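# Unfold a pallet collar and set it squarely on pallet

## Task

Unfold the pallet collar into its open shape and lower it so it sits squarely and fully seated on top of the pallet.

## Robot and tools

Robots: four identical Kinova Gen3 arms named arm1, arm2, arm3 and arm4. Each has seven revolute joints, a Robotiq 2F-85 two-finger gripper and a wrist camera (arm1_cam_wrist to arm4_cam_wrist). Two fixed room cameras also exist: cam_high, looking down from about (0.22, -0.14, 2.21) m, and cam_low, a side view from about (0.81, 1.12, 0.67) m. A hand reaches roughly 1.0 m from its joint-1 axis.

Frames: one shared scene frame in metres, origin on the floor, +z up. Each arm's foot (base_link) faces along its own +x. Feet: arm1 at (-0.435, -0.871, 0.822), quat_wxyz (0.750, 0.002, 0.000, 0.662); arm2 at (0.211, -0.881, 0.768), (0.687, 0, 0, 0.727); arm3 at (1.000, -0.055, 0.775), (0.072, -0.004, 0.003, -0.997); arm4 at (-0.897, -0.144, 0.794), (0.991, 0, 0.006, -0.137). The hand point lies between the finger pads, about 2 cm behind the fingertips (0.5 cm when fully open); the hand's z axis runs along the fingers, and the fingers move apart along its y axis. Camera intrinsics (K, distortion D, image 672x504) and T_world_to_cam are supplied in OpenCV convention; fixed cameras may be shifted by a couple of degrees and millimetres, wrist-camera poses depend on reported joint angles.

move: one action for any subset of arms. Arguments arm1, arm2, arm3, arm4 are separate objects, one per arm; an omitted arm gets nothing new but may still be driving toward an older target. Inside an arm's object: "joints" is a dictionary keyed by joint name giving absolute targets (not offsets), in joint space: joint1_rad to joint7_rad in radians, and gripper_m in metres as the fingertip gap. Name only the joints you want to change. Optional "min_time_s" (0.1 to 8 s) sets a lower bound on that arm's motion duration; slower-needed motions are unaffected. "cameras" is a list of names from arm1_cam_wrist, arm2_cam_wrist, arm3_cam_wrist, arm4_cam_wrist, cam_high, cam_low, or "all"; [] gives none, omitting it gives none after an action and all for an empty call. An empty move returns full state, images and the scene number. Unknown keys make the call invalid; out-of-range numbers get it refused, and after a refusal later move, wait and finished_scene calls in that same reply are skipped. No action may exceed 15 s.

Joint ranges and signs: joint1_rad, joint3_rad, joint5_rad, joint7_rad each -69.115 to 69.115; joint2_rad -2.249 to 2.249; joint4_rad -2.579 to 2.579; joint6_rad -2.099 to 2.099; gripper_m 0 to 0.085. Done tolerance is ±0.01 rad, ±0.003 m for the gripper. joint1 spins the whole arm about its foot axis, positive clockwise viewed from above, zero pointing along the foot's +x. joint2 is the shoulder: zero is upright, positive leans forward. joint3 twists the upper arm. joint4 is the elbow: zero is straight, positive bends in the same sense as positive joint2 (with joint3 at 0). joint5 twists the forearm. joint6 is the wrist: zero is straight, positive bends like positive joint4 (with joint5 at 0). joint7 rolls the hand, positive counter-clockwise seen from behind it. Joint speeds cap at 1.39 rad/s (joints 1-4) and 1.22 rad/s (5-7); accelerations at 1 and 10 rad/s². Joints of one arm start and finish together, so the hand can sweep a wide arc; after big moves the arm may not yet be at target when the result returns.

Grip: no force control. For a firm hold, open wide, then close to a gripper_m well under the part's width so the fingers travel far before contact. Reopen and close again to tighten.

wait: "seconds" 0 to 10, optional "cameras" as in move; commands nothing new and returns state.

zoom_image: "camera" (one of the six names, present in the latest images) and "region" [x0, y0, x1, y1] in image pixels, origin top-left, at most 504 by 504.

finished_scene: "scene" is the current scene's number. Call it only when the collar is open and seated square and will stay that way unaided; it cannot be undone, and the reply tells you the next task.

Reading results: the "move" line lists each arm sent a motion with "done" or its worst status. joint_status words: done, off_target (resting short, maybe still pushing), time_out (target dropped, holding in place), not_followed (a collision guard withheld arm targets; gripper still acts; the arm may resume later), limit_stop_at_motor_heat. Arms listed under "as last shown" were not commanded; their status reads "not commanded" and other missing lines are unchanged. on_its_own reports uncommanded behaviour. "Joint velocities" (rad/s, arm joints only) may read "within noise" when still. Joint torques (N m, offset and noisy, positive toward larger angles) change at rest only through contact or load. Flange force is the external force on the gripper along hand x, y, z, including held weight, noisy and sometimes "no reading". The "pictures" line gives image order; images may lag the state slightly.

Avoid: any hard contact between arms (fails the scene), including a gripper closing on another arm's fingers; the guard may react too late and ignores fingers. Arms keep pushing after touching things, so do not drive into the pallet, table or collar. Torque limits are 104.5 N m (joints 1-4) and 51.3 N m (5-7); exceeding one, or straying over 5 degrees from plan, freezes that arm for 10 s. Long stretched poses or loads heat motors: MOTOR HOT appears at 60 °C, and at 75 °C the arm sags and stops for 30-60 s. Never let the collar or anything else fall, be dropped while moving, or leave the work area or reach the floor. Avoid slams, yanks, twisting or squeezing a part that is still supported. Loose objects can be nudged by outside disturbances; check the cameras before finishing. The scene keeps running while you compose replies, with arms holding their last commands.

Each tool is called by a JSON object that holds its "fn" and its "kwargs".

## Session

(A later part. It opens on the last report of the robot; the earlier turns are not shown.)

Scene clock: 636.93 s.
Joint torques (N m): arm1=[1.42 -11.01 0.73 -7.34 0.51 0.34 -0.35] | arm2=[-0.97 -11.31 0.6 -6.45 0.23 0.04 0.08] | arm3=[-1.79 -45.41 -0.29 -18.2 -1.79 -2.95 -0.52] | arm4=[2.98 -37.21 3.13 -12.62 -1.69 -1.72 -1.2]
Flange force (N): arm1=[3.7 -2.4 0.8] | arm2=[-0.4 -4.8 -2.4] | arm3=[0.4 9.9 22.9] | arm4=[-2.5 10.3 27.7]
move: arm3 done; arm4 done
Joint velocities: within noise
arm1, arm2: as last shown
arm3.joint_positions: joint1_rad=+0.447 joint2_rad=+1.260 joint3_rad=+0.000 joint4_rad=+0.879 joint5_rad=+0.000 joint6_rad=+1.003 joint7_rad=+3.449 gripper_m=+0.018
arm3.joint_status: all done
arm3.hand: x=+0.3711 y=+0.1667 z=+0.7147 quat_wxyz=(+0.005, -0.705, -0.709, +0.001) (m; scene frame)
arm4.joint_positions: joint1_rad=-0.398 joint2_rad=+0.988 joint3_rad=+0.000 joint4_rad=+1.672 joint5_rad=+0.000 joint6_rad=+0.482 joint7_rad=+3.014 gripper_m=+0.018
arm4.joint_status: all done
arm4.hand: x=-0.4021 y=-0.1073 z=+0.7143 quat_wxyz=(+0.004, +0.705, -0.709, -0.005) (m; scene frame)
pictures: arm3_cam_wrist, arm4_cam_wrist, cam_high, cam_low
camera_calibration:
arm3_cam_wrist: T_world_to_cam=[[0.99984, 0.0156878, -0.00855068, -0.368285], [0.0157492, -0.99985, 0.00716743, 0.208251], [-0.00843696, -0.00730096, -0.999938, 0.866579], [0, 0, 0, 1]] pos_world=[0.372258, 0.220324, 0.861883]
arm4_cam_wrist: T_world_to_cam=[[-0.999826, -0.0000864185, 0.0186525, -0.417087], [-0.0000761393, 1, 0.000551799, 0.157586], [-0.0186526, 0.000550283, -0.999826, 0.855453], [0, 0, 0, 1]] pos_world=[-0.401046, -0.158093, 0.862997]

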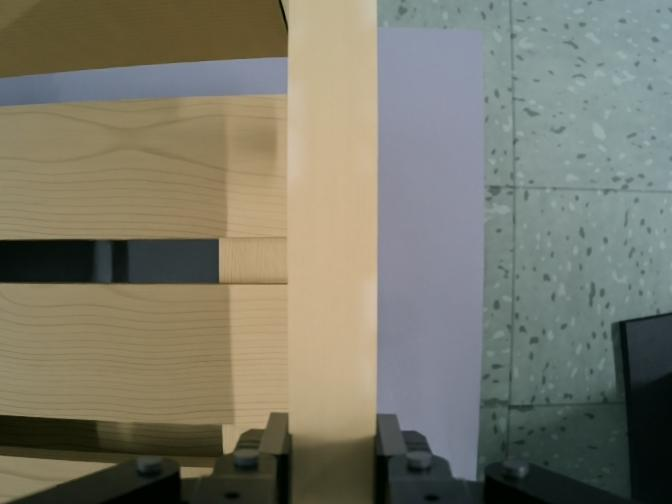

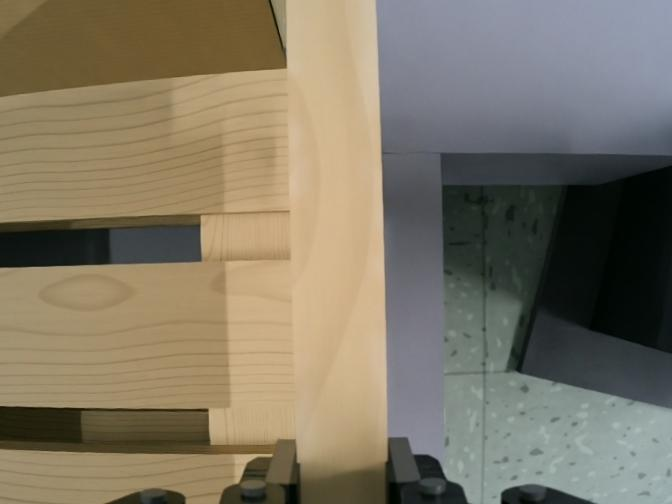

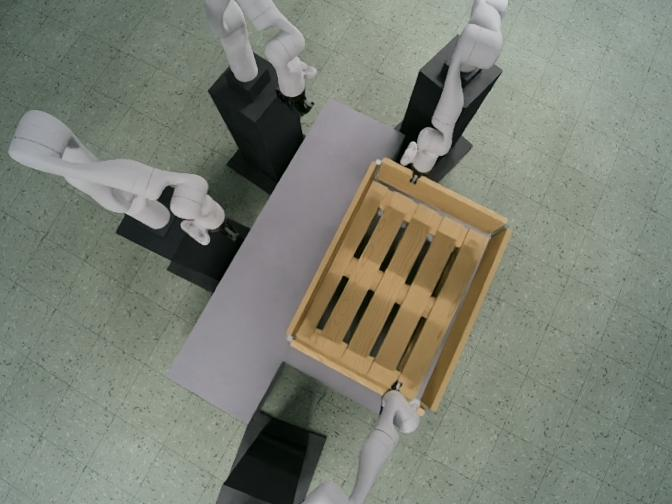

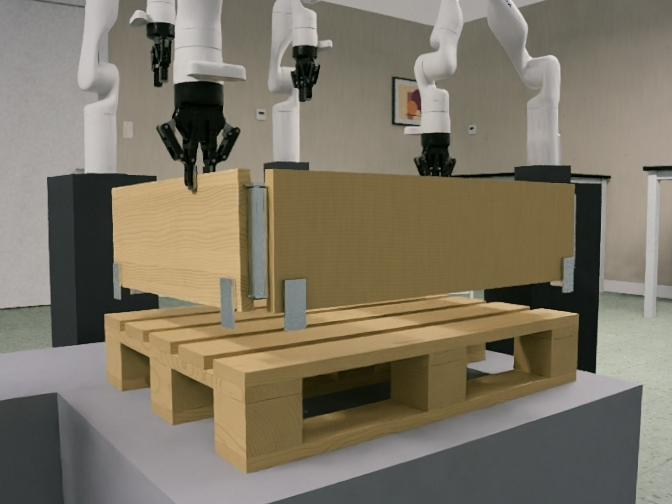

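{"fn": "zoom_image", "kwargs": {"camera": "arm3_cam_wrist", "region": [0, 0, 340, 300]}}

{"fn": "zoom_image", "kwargs": {"camera": "arm4_cam_wrist", "region": [0, 0, 340, 300]}}

{"fn": "zoom_image", "kwargs": {"camera": "cam_low", "region": [100, 160, 350, 350]}}

{"fn": "zoom_image", "kwargs": {"camera": "cam_low", "region": [480, 160, 640, 340]}}

Scaled by 1.482.

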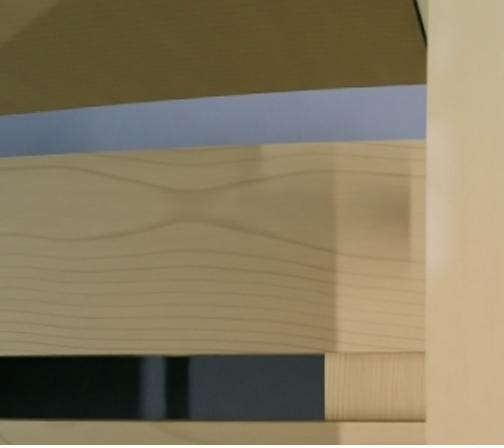

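Scaled by 1.482.

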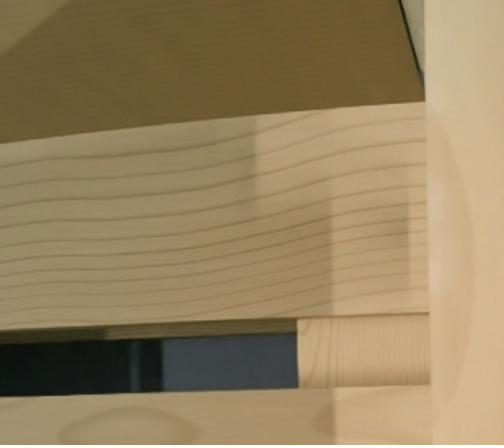

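Scaled by 2.016 from the camera's 672x504 image, which has a finer 960x720 frame.

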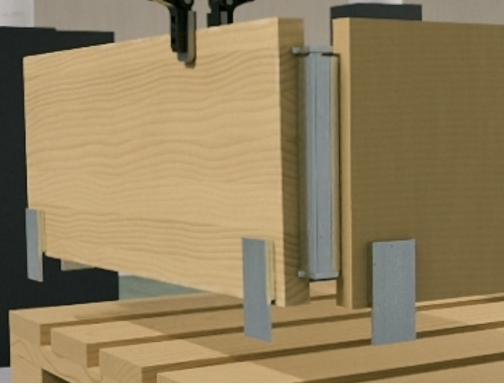

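Scaled by 2.800 from the camera's 672x504 image, which has a finer 960x720 frame.

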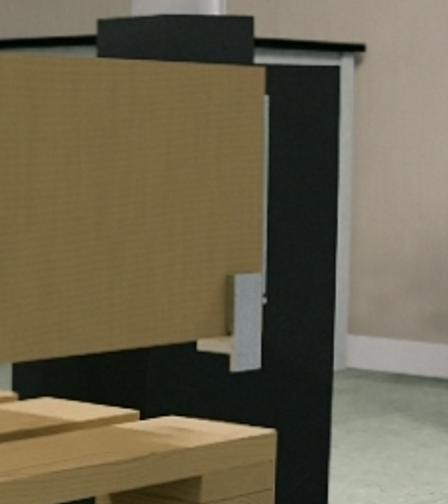

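{"fn": "move", "kwargs": {"arm1": {"joints": {"joint1_rad": -0.2333, "joint2_rad": 0.7593, "joint4_rad": 1.5049, "joint6_rad": 0.8773, "joint7_rad": -0.1089}, "min_time_s": 1.5}, "arm2": {"joints": {"joint1_rad": 0.3446, "joint2_rad": 0.9505, "joint4_rad": 0.8988, "joint6_rad": 1.2923, "joint7_rad": 3.4297}, "min_time_s": 1.5}, "arm3": {"joints": {"joint1_rad": 0.4102, "joint2_rad": 1.2998, "joint4_rad": 0.8724, "joint6_rad": 0.9693, "joint7_rad": 3.4293}, "min_time_s": 1.3}, "arm4": {"joints": {"joint1_rad": -0.3949, "joint2_rad": 1.0384, "joint4_rad": 1.6722, "joint6_rad": 0.4311, "joint7_rad": 3.0345}, "min_time_s": 1.3}, "cameras": ["all"]}}

Scene clock: 670.20 s.
Joint torques (N m): arm1=[1.45 -20.26 0.88 -7.45 0.51 0.34 -0.35] | arm2=[-1.02 -25.81 1.07 -7.35 0.18 0.03 0.05] | arm3=[-1.36 -45.63 0.1 -17.86 -1.53 -2.85 -0.38] | arm4=[3.02 -36.75 3.08 -11.26 -1.63 -1.38 -1.11]
Flange force (N): arm1=[2.0 -3.8 1.0] | arm2=[4.6 -8.8 -1.7] | arm3=[-0.1 9.4 23.0] | arm4=[-3.0 9.6 27.0]
move: arm1 done; arm2 done; arm3 done; arm4 done
Joint velocities: within noise
arm1.joint_positions: joint1_rad=-0.233 joint2_rad=+0.759 joint3_rad=+0.000 joint4_rad=+1.505 joint5_rad=+0.000 joint6_rad=+0.877 joint7_rad=-0.109 gripper_m=+0.026
arm1.joint_status: all done
arm1.hand: x=-0.4675 y=-0.3400 z=+0.9017 quat_wxyz=(+0.001, +0.000, -1.000, -0.002) (m; scene frame)
arm2.joint_positions: joint1_rad=+0.345 joint2_rad=+0.951 joint3_rad=+0.000 joint4_rad=+0.899 joint5_rad=+0.000 joint6_rad=+1.292 joint7_rad=+3.430 gripper_m=+0.060
arm2.joint_status: all done
arm2.hand: x=+0.4188 y=-0.2698 z=+0.8999 quat_wxyz=(+0.000, +1.000, +0.000, +0.000) (m; scene frame)
arm3.joint_positions: joint1_rad=+0.410 joint2_rad=+1.300 joint3_rad=+0.000 joint4_rad=+0.872 joint5_rad=+0.000 joint6_rad=+0.969 joint7_rad=+3.429 gripper_m=+0.018
arm3.joint_status: all done
arm3.hand: x=+0.3641 y=+0.1435 z=+0.6897 quat_wxyz=(+0.005, -0.699, -0.715, +0.001) (m; scene frame)
arm4.joint_positions: joint1_rad=-0.395 joint2_rad=+1.038 joint3_rad=+0.000 joint4_rad=+1.672 joint5_rad=+0.000 joint6_rad=+0.431 joint7_rad=+3.034 gripper_m=+0.018
arm4.joint_status: all done
arm4.hand: x=-0.4055 y=-0.1093 z=+0.6893 quat_wxyz=(+0.004, +0.712, -0.703, -0.005) (m; scene frame)
pictures: arm1_cam_wrist, arm2_cam_wrist, arm3_cam_wrist, arm4_cam_wrist, cam_high, cam_low
camera_calibration:
arm1_cam_wrist: T_world_to_cam=[[-0.0124564, 0.999258, 0.0364489, 0.295723], [0.999683, 0.011648, 0.022307, 0.504014], [0.0218658, 0.0367152, -0.999087, 1.07284], [0, 0, 0, 1]] pos_world=[-0.523629, -0.340764, 1.04984]
arm2_cam_wrist: T_world_to_cam=[[0.00577405, -0.999982, -0.00160569, -0.272007], [-0.999979, -0.00577857, 0.00282977, 0.469494], [-0.002839, 0.00158932, -0.999995, 1.04565], [0, 0, 0, 1]] pos_world=[0.474024, -0.270951, 1.04388]
arm3_cam_wrist: T_world_to_cam=[[0.999413, 0.0331892, -0.00843853, -0.363643], [0.033249, -0.999422, 0.00704674, 0.179001], [-0.00819978, -0.00732318, -0.99994, 0.841264], [0, 0, 0, 1]] pos_world=[0.364376, 0.197127, 0.836883]
arm4_cam_wrist: T_world_to_cam=[[-0.999672, -0.0173863, 0.0187792, -0.421949], [-0.017375, 0.999849, 0.000764493, 0.152427], [-0.0187896, 0.000437953, -0.999823, 0.830338], [0, 0, 0, 1]] pos_world=[-0.40356, -0.160104, 0.837999]

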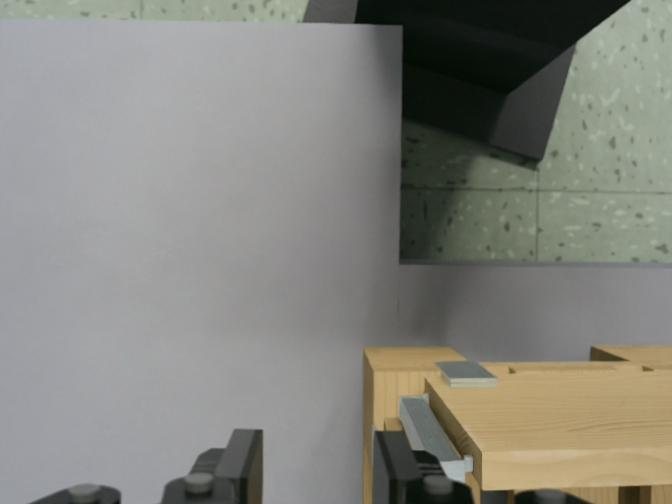

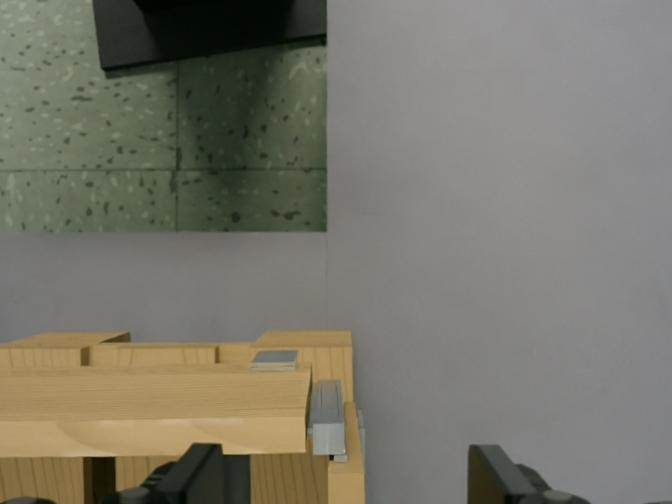

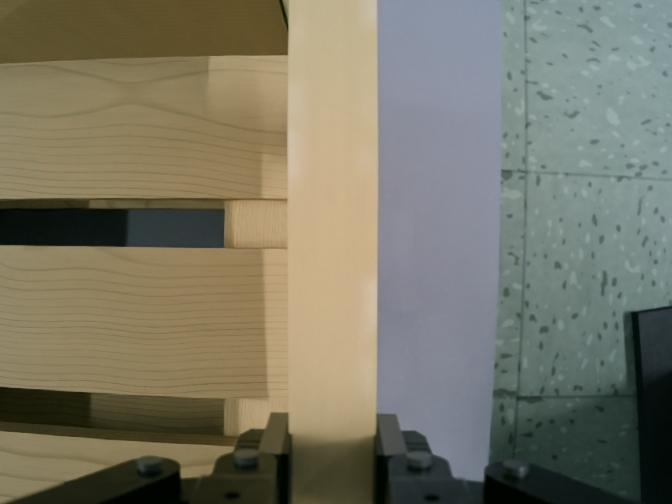

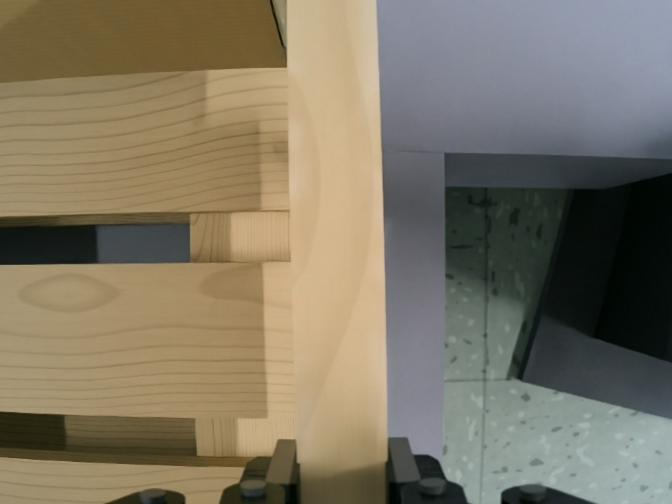

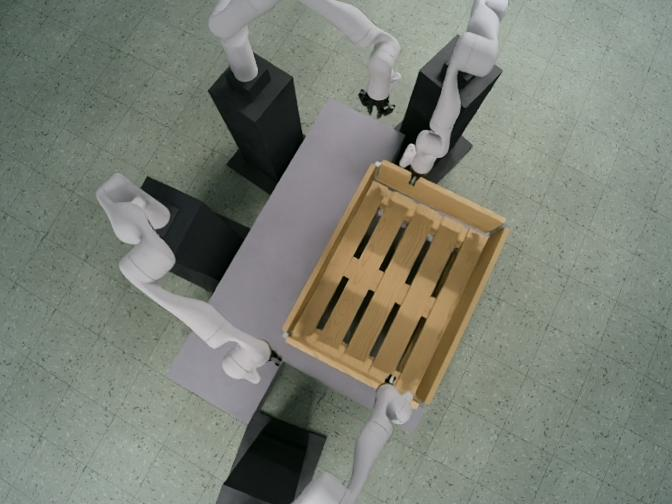

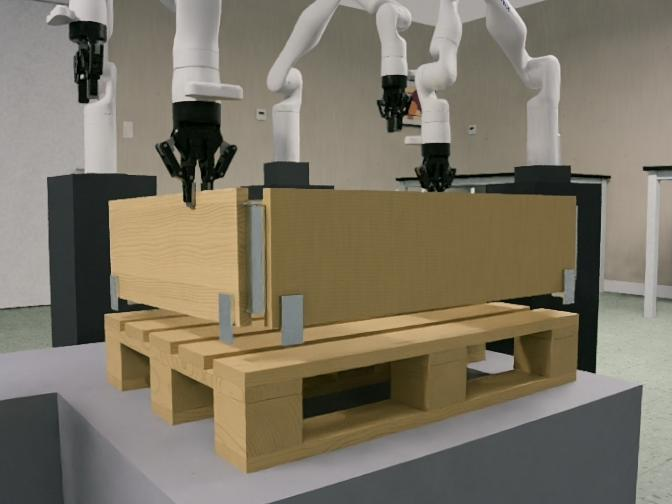

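{"fn": "zoom_image", "kwargs": {"camera": "arm2_cam_wrist", "region": [220, 310, 400, 490]}}

{"fn": "zoom_image", "kwargs": {"camera": "arm1_cam_wrist", "region": [350, 320, 560, 504]}}

{"fn": "zoom_image", "kwargs": {"camera": "cam_low", "region": [80, 220, 340, 480]}}

{"fn": "zoom_image", "kwargs": {"camera": "cam_low", "region": [480, 220, 640, 380]}}

{"fn": "zoom_image", "kwargs": {"camera": "arm3_cam_wrist", "region": [0, 0, 340, 300]}}

{"fn": "zoom_image", "kwargs": {"camera": "arm4_cam_wrist", "region": [0, 0, 340, 300]}}

Scaled by 2.800.

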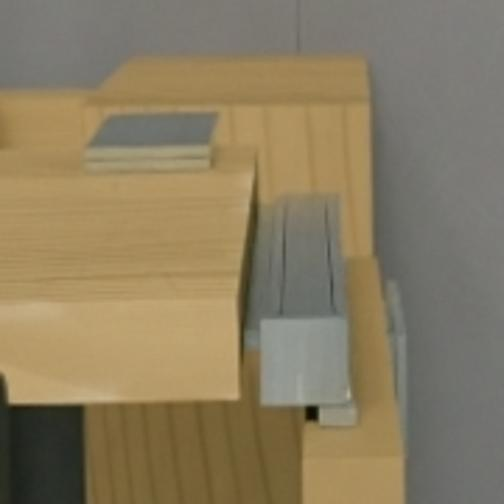

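Scaled by 2.400.

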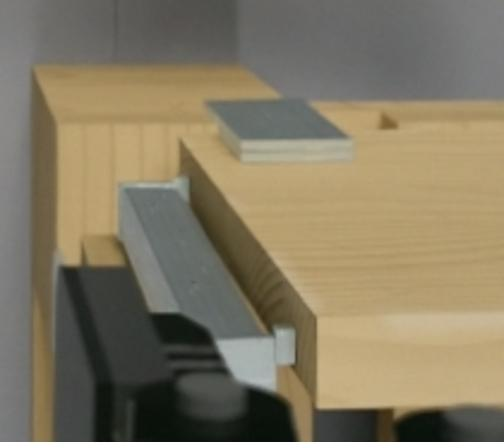

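Scaled by 1.938 from the camera's 672x504 image, which has a finer 960x720 frame.

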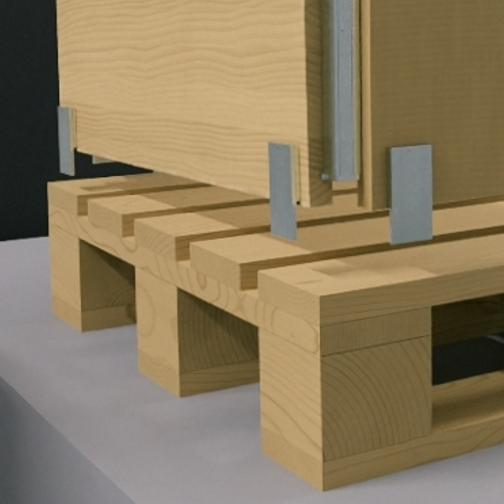

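Scaled by 3.150 from the camera's 672x504 image, which has a finer 960x720 frame.

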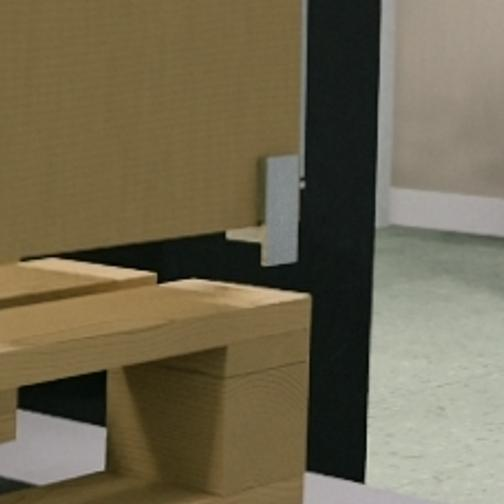

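Scaled by 1.482.

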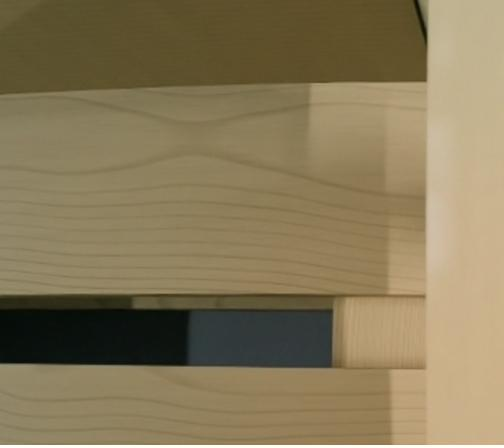

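Scaled by 1.482.

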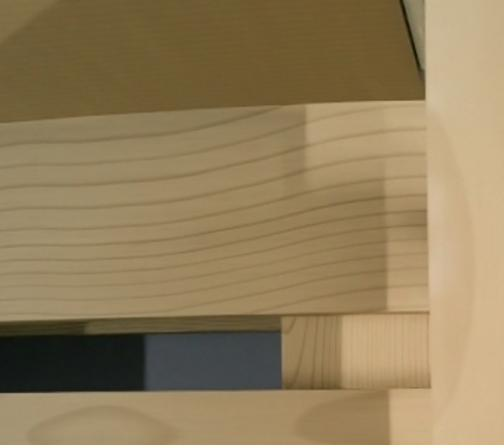

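{"fn": "zoom_image", "kwargs": {"camera": "arm2_cam_wrist", "region": [0, 310, 180, 490]}}

{"fn": "zoom_image", "kwargs": {"camera": "arm1_cam_wrist", "region": [500, 330, 672, 504]}}

{"fn": "zoom_image", "kwargs": {"camera": "arm2_cam_wrist", "region": [240, 320, 380, 420]}}

Scaled by 2.800.

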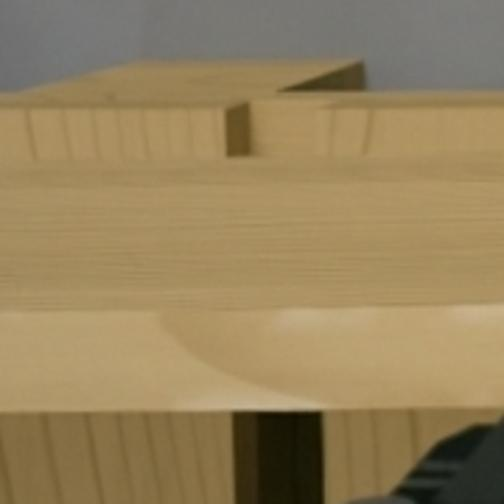

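Scaled by 2.897.

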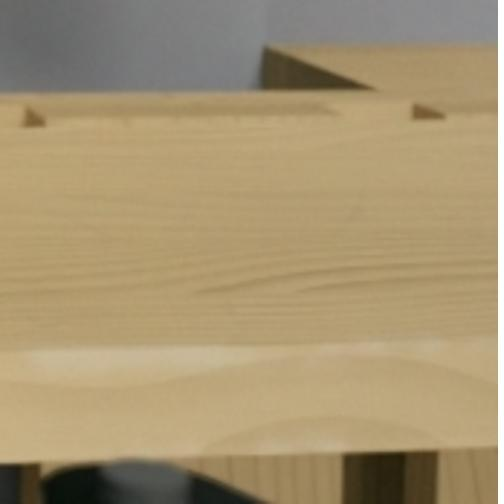

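Scaled by 3.600.

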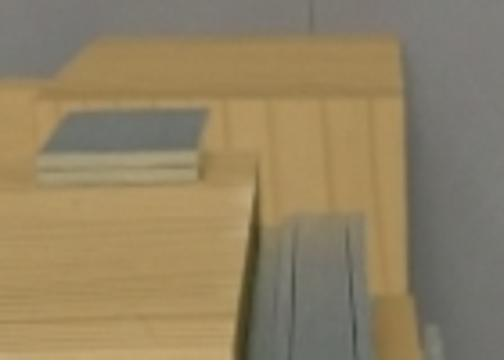

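{"fn": "move", "kwargs": {"arm1": {"joints": {"joint1_rad": -0.2471, "joint2_rad": 0.6554, "joint4_rad": 1.7329, "joint6_rad": 0.7533, "joint7_rad": -0.1227}, "min_time_s": 1.0}, "arm3": {"joints": {"joint1_rad": 0.4140, "joint2_rad": 1.2915, "joint4_rad": 0.9250, "joint6_rad": 0.9251, "joint7_rad": 3.4227}, "min_time_s": 1.2}, "arm4": {"joints": {"joint1_rad": -0.3932, "joint2_rad": 1.0624, "joint4_rad": 1.6410, "joint6_rad": 0.4382, "joint7_rad": 3.0257}, "min_time_s": 1.2}, "cameras": ["all"]}}

{"fn": "zoom_image", "kwargs": {"camera": "arm2_cam_wrist", "region": [220, 310, 400, 490]}}

{"fn": "zoom_image", "kwargs": {"camera": "arm2_cam_wrist", "region": [0, 310, 180, 490]}}

{"fn": "zoom_image", "kwargs": {"camera": "arm1_cam_wrist", "region": [430, 320, 672, 504]}}

{"fn": "zoom_image", "kwargs": {"camera": "cam_low", "region": [80, 220, 340, 480]}}

{"fn": "zoom_image", "kwargs": {"camera": "cam_low", "region": [480, 220, 640, 380]}}

Scene clock: 700.67 s.
Joint torques (N m): arm1=[1.46 -17.79 0.84 -6.7 0.5 0.35 -0.35] | arm2=[-0.97 -25.81 1.03 -7.29 0.15 -0.01 0.12] | arm3=[-0.91 -45.27 0.34 -17.52 -1.46 -2.89 -0.52] | arm4=[3.29 -37.19 3.28 -11.16 -1.67 -1.32 -1.27]
Flange force (N): arm1=[2.2 -3.7 0.8] | arm2=[4.6 -9.3 -1.9] | arm3=[-0.3 8.9 23.0] | arm4=[-3.1 9.2 27.0]
move: arm1 done; arm3 done; arm4 done
Joint velocities: within noise
arm1.joint_positions: joint1_rad=-0.247 joint2_rad=+0.655 joint3_rad=+0.000 joint4_rad=+1.733 joint5_rad=+0.000 joint6_rad=+0.753 joint7_rad=-0.123 gripper_m=+0.026
arm1.joint_status: all done
arm1.hand: x=-0.4675 y=-0.4000 z=+0.9015 quat_wxyz=(+0.001, +0.000, -1.000, -0.002) (m; scene frame)
arm2: as last shown
arm3.joint_positions: joint1_rad=+0.414 joint2_rad=+1.291 joint3_rad=+0.000 joint4_rad=+0.925 joint5_rad=+0.000 joint6_rad=+0.925 joint7_rad=+3.423 gripper_m=+0.018
arm3.joint_status: all done
arm3.hand: x=+0.3736 y=+0.1435 z=+0.6817 quat_wxyz=(+0.005, -0.703, -0.711, +0.001) (m; scene frame)
arm4.joint_positions: joint1_rad=-0.393 joint2_rad=+1.062 joint3_rad=+0.000 joint4_rad=+1.641 joint5_rad=+0.000 joint6_rad=+0.438 joint7_rad=+3.026 gripper_m=+0.018
arm4.joint_status: all done
arm4.hand: x=-0.3985 y=-0.1093 z=+0.6814 quat_wxyz=(+0.004, +0.708, -0.706, -0.005) (m; scene frame)
pictures: arm1_cam_wrist, arm2_cam_wrist, arm3_cam_wrist, arm4_cam_wrist, cam_high, cam_low
camera_calibration:
arm1_cam_wrist: T_world_to_cam=[[-0.0124546, 0.999262, 0.036349, 0.355793], [0.999683, 0.0116485, 0.0223058, 0.504718], [0.0218659, 0.0366153, -0.99909, 1.07481], [0, 0, 0, 1]] pos_world=[-0.523629, -0.400764, 1.04964]
arm2_cam_wrist: T_world_to_cam=[[0.00577405, -0.999982, -0.00160569, -0.272007], [-0.999979, -0.00577857, 0.00282977, 0.469494], [-0.002839, 0.00158932, -0.999995, 1.04565], [0, 0, 0, 1]] pos_world=[0.474024, -0.270951, 1.04388]
arm3_cam_wrist: T_world_to_cam=[[0.999704, 0.0227874, -0.00852711, -0.371678], [0.0228483, -0.999714, 0.00711711, 0.182616], [-0.00836248, -0.00730984, -0.999938, 0.833404], [0, 0, 0, 1]] pos_world=[0.374365, 0.197125, 0.828883]
arm4_cam_wrist: T_world_to_cam=[[-0.999804, -0.00688695, 0.0185639, -0.413528], [-0.0068771, 0.999976, 0.000594677, 0.156868], [-0.0185676, 0.000466894, -0.999827, 0.822756], [0, 0, 0, 1]] pos_world=[-0.397092, -0.160097, 0.830197]

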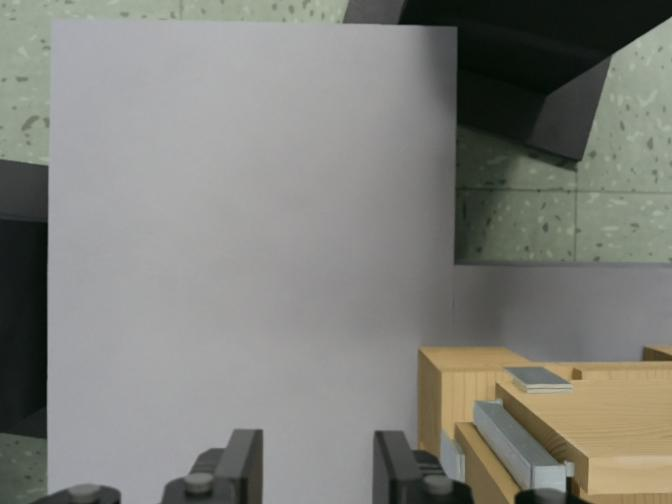

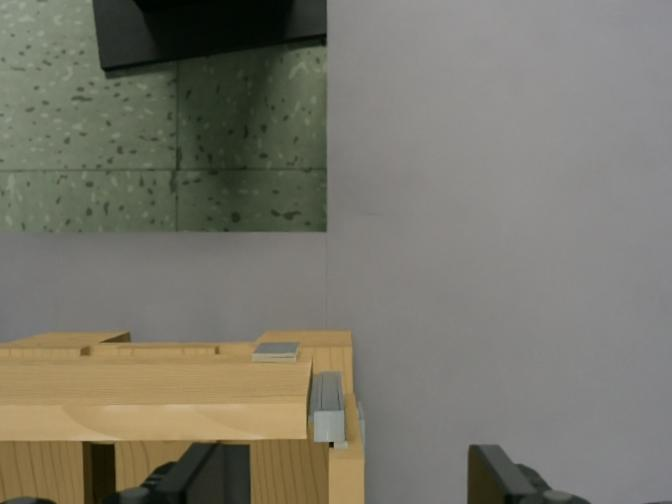

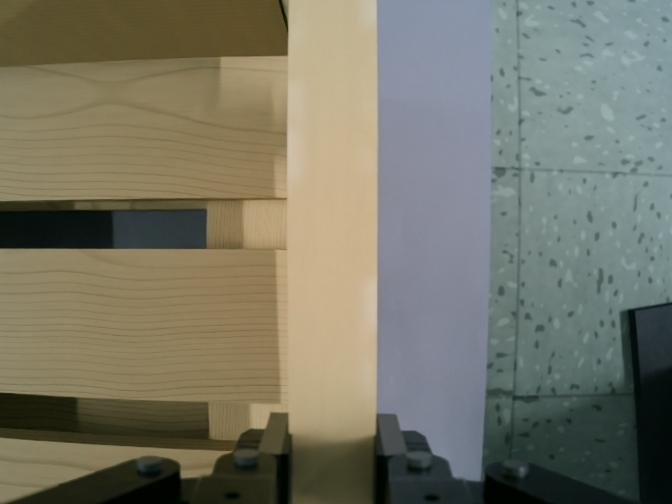

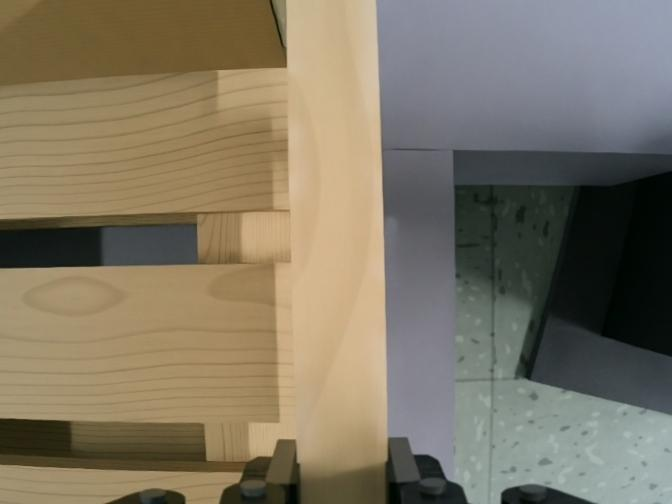

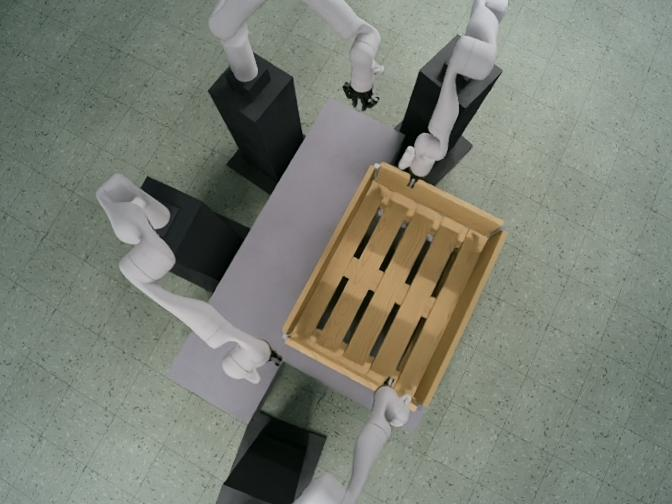

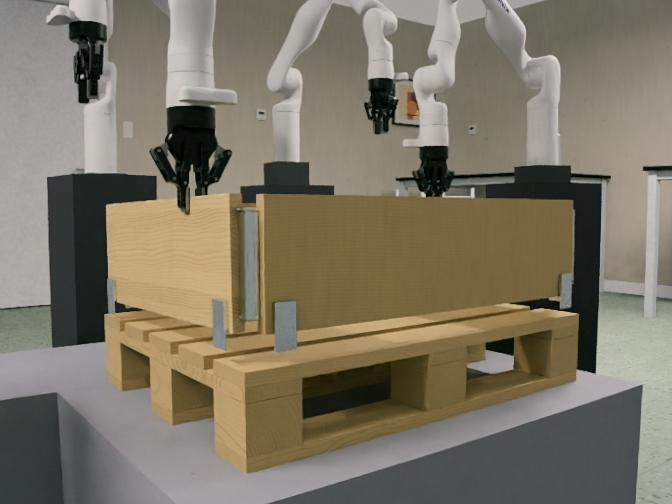

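Scaled by 2.800.

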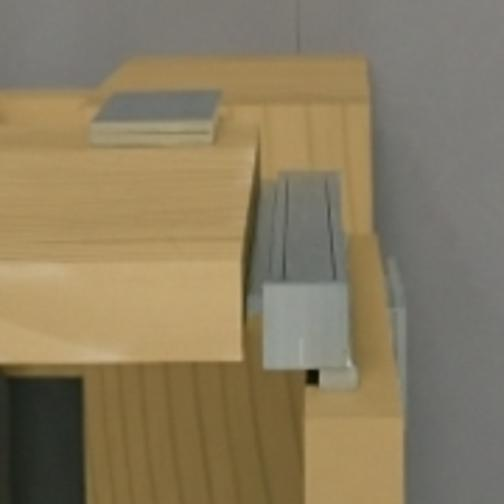

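Scaled by 2.800.

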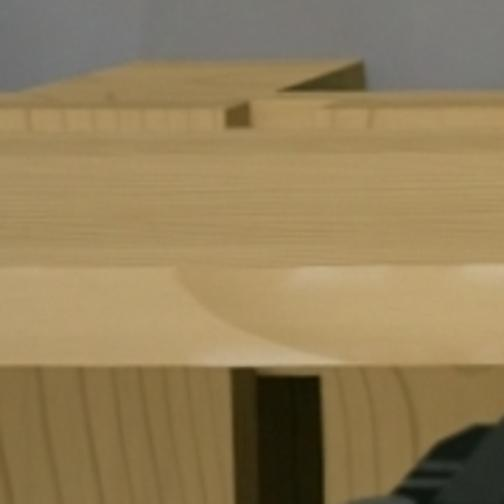

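Scaled by 2.083.

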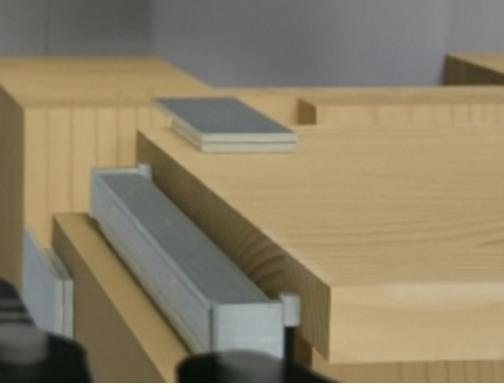

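Scaled by 1.938 from the camera's 672x504 image, which has a finer 960x720 frame.

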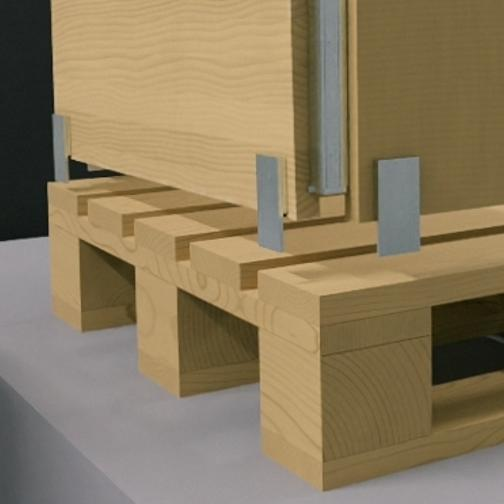

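Scaled by 3.150 from the camera's 672x504 image, which has a finer 960x720 frame.

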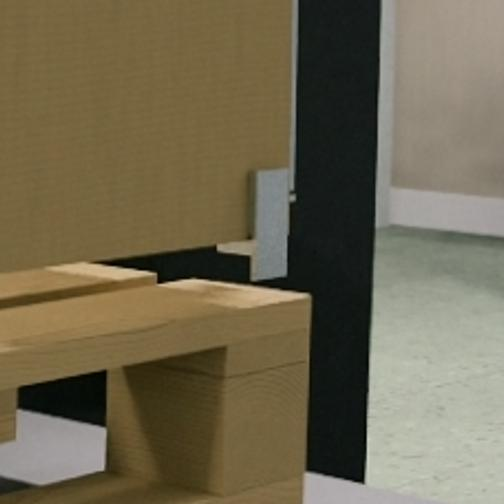

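{"fn": "move", "kwargs": {"arm3": {"joints": {"joint1_rad": 0.4139, "joint2_rad": 1.3312, "joint4_rad": 0.9088, "joint6_rad": 0.9016, "joint7_rad": 3.4226}, "min_time_s": 1.2}, "arm4": {"joints": {"joint1_rad": -0.3931, "joint2_rad": 1.1105, "joint4_rad": 1.6248, "joint6_rad": 0.4064, "joint7_rad": 3.0258}, "min_time_s": 1.2}, "cameras": ["arm1_cam_wrist", "arm2_cam_wrist", "cam_low"]}}

{"fn": "zoom_image", "kwargs": {"camera": "arm2_cam_wrist", "region": [220, 310, 400, 490]}}

{"fn": "zoom_image", "kwargs": {"camera": "arm1_cam_wrist", "region": [430, 320, 672, 504]}}

{"fn": "zoom_image", "kwargs": {"camera": "cam_low", "region": [80, 220, 340, 480]}}

{"fn": "zoom_image", "kwargs": {"camera": "cam_low", "region": [480, 220, 640, 380]}}

Scene clock: 726.63 s.
Joint torques (N m): arm1=[1.46 -17.82 0.88 -6.69 0.52 0.36 -0.35] | arm2=[-0.96 -25.84 1.04 -7.28 0.16 0.03 0.08] | arm3=[-0.77 -45.19 0.51 -16.85 -1.32 -2.59 -0.48] | arm4=[3.14 -37 3.14 -10.09 -1.57 -0.97 -1.13]
Flange force (N): arm1=[2.2 -3.7 0.9] | arm2=[4.7 -9.3 -1.8] | arm3=[-0.2 7.8 23.1] | arm4=[-3.1 8.5 26.7]
move: arm3 done; arm4 done
Joint velocities: within noise
arm1, arm2: as last shown
arm3.joint_positions: joint1_rad=+0.414 joint2_rad=+1.331 joint3_rad=+0.000 joint4_rad=+0.909 joint5_rad=+0.000 joint6_rad=+0.902 joint7_rad=+3.423 gripper_m=+0.018
arm3.joint_status: all done
arm3.hand: x=+0.3736 y=+0.1435 z=+0.6597 quat_wxyz=(+0.005, -0.703, -0.711, +0.001) (m; scene frame)
arm4.joint_positions: joint1_rad=-0.393 joint2_rad=+1.110 joint3_rad=+0.000 joint4_rad=+1.625 joint5_rad=+0.000 joint6_rad=+0.406 joint7_rad=+3.026 gripper_m=+0.018
arm4.joint_status: all done
arm4.hand: x=-0.3985 y=-0.1093 z=+0.6594 quat_wxyz=(+0.004, +0.708, -0.706, -0.005) (m; scene frame)
pictures: arm1_cam_wrist, arm2_cam_wrist, cam_low
camera_calibration:
arm1_cam_wrist: T_world_to_cam=[[-0.0124546, 0.999262, 0.0363462, 0.355896], [0.999683, 0.0116486, 0.022304, 0.504721], [0.0218641, 0.0366125, -0.99909, 1.07481], [0, 0, 0, 1]] pos_world=[-0.523629, -0.400864, 1.04964]
arm2_cam_wrist: T_world_to_cam=[[0.00577405, -0.999982, -0.00160569, -0.272007], [-0.999979, -0.00577857, 0.00282977, 0.469494], [-0.002839, 0.00158932, -0.999995, 1.04565], [0, 0, 0, 1]] pos_world=[0.474024, -0.270951, 1.04388]

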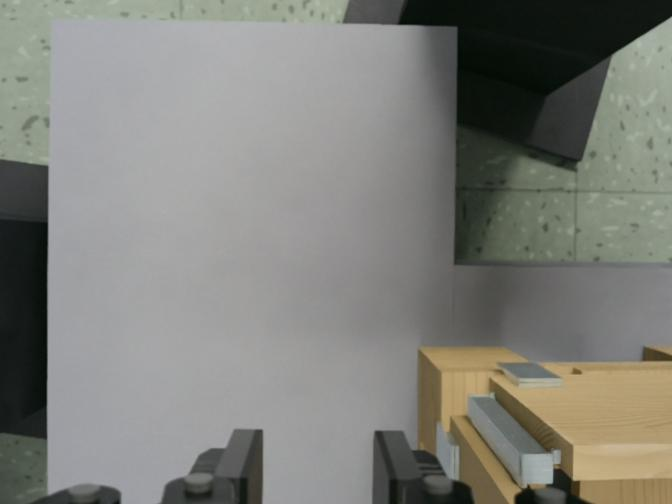

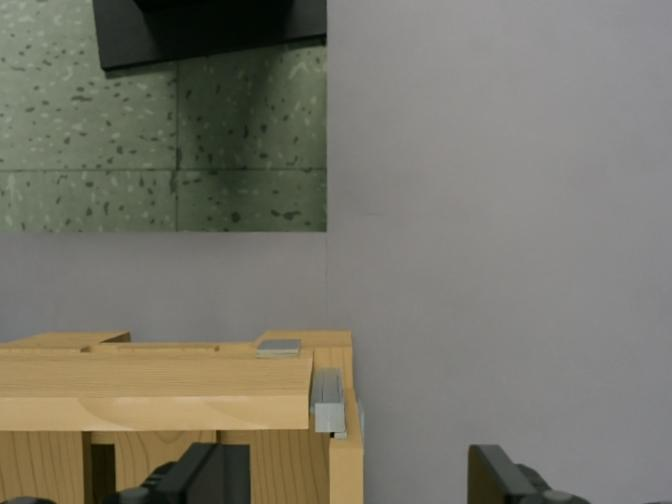

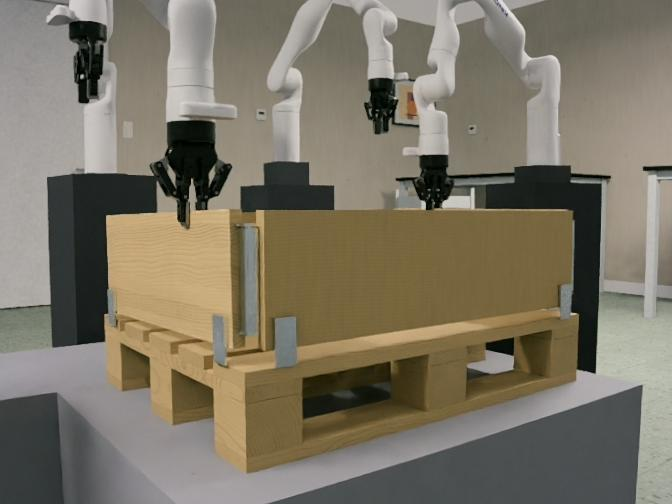

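Scaled by 2.800.

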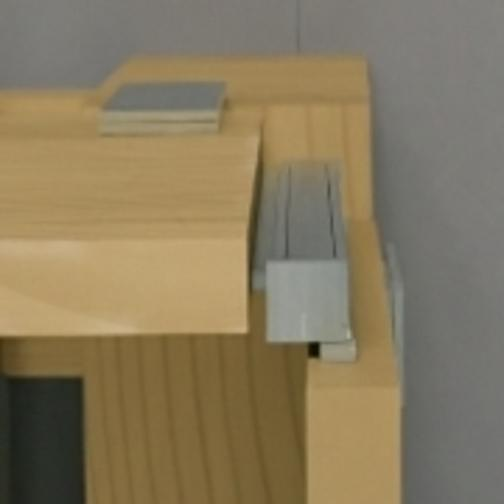

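Scaled by 2.083.

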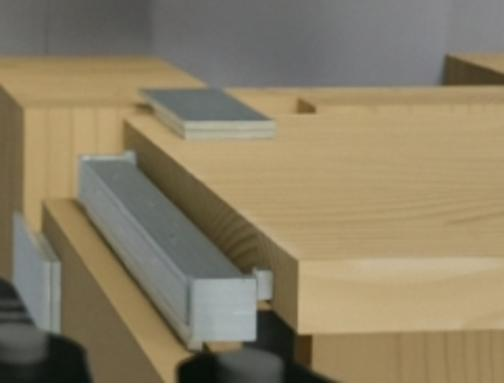

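Scaled by 1.938 from the camera's 672x504 image, which has a finer 960x720 frame.

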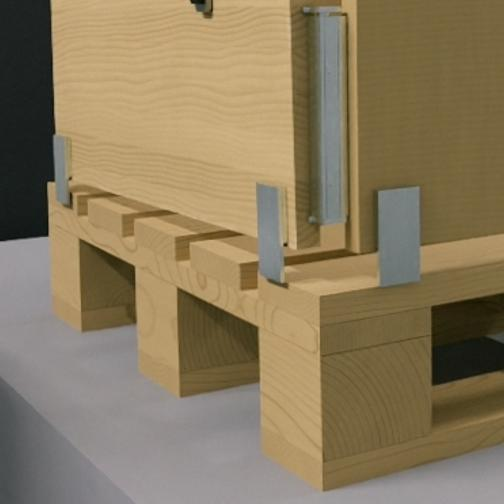

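Scaled by 3.150 from the camera's 672x504 image, which has a finer 960x720 frame.

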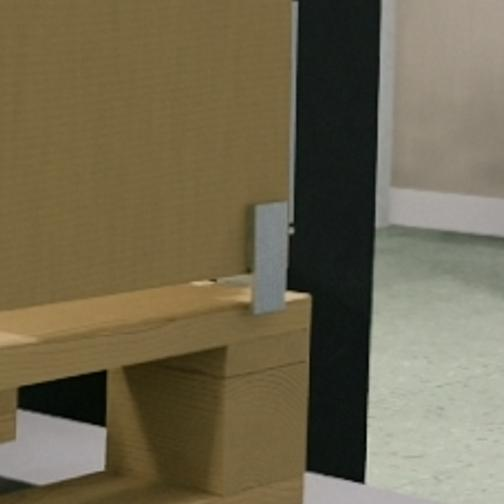

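{"fn": "zoom_image", "kwargs": {"camera": "arm1_cam_wrist", "region": [400, 340, 540, 480]}}

{"fn": "zoom_image", "kwargs": {"camera": "arm2_cam_wrist", "region": [300, 320, 400, 480]}}

{"fn": "zoom_image", "kwargs": {"camera": "cam_low", "region": [190, 300, 320, 400]}}

{"fn": "zoom_image", "kwargs": {"camera": "cam_low", "region": [535, 270, 605, 340]}}

{"fn": "zoom_image", "kwargs": {"camera": "cam_low", "region": [95, 280, 165, 350]}}

Scaled by 3.600.

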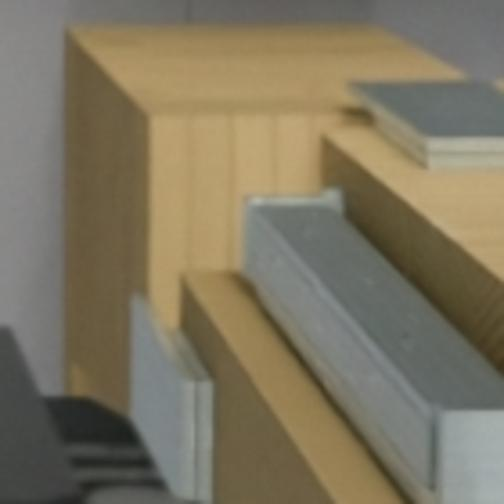

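Scaled by 3.150.

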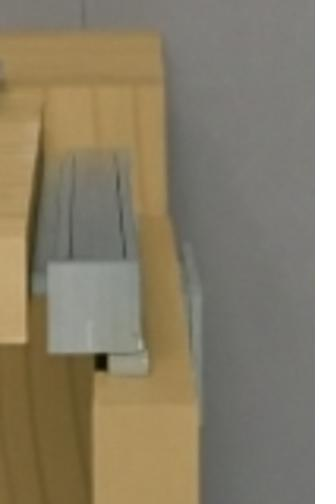

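Scaled by 3.877 from the camera's 672x504 image, which has a finer 960x720 frame.

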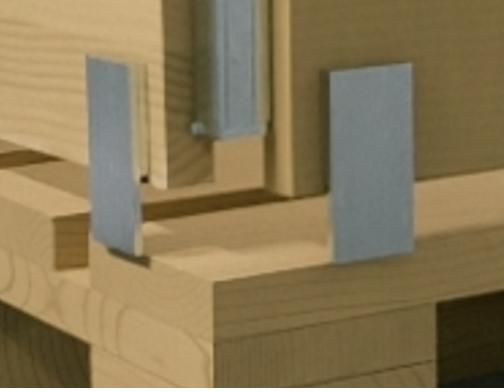

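Scaled by 7.200 from the camera's 672x504 image, which has a finer 960x720 frame.

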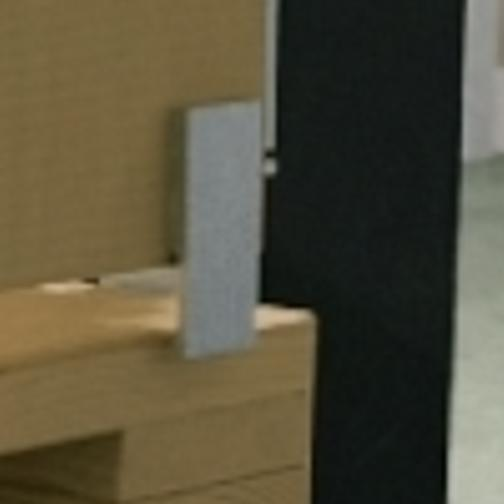

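Scaled by 7.200 from the camera's 672x504 image, which has a finer 960x720 frame.

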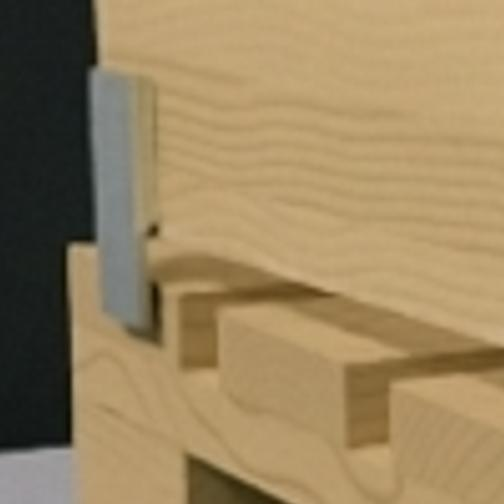

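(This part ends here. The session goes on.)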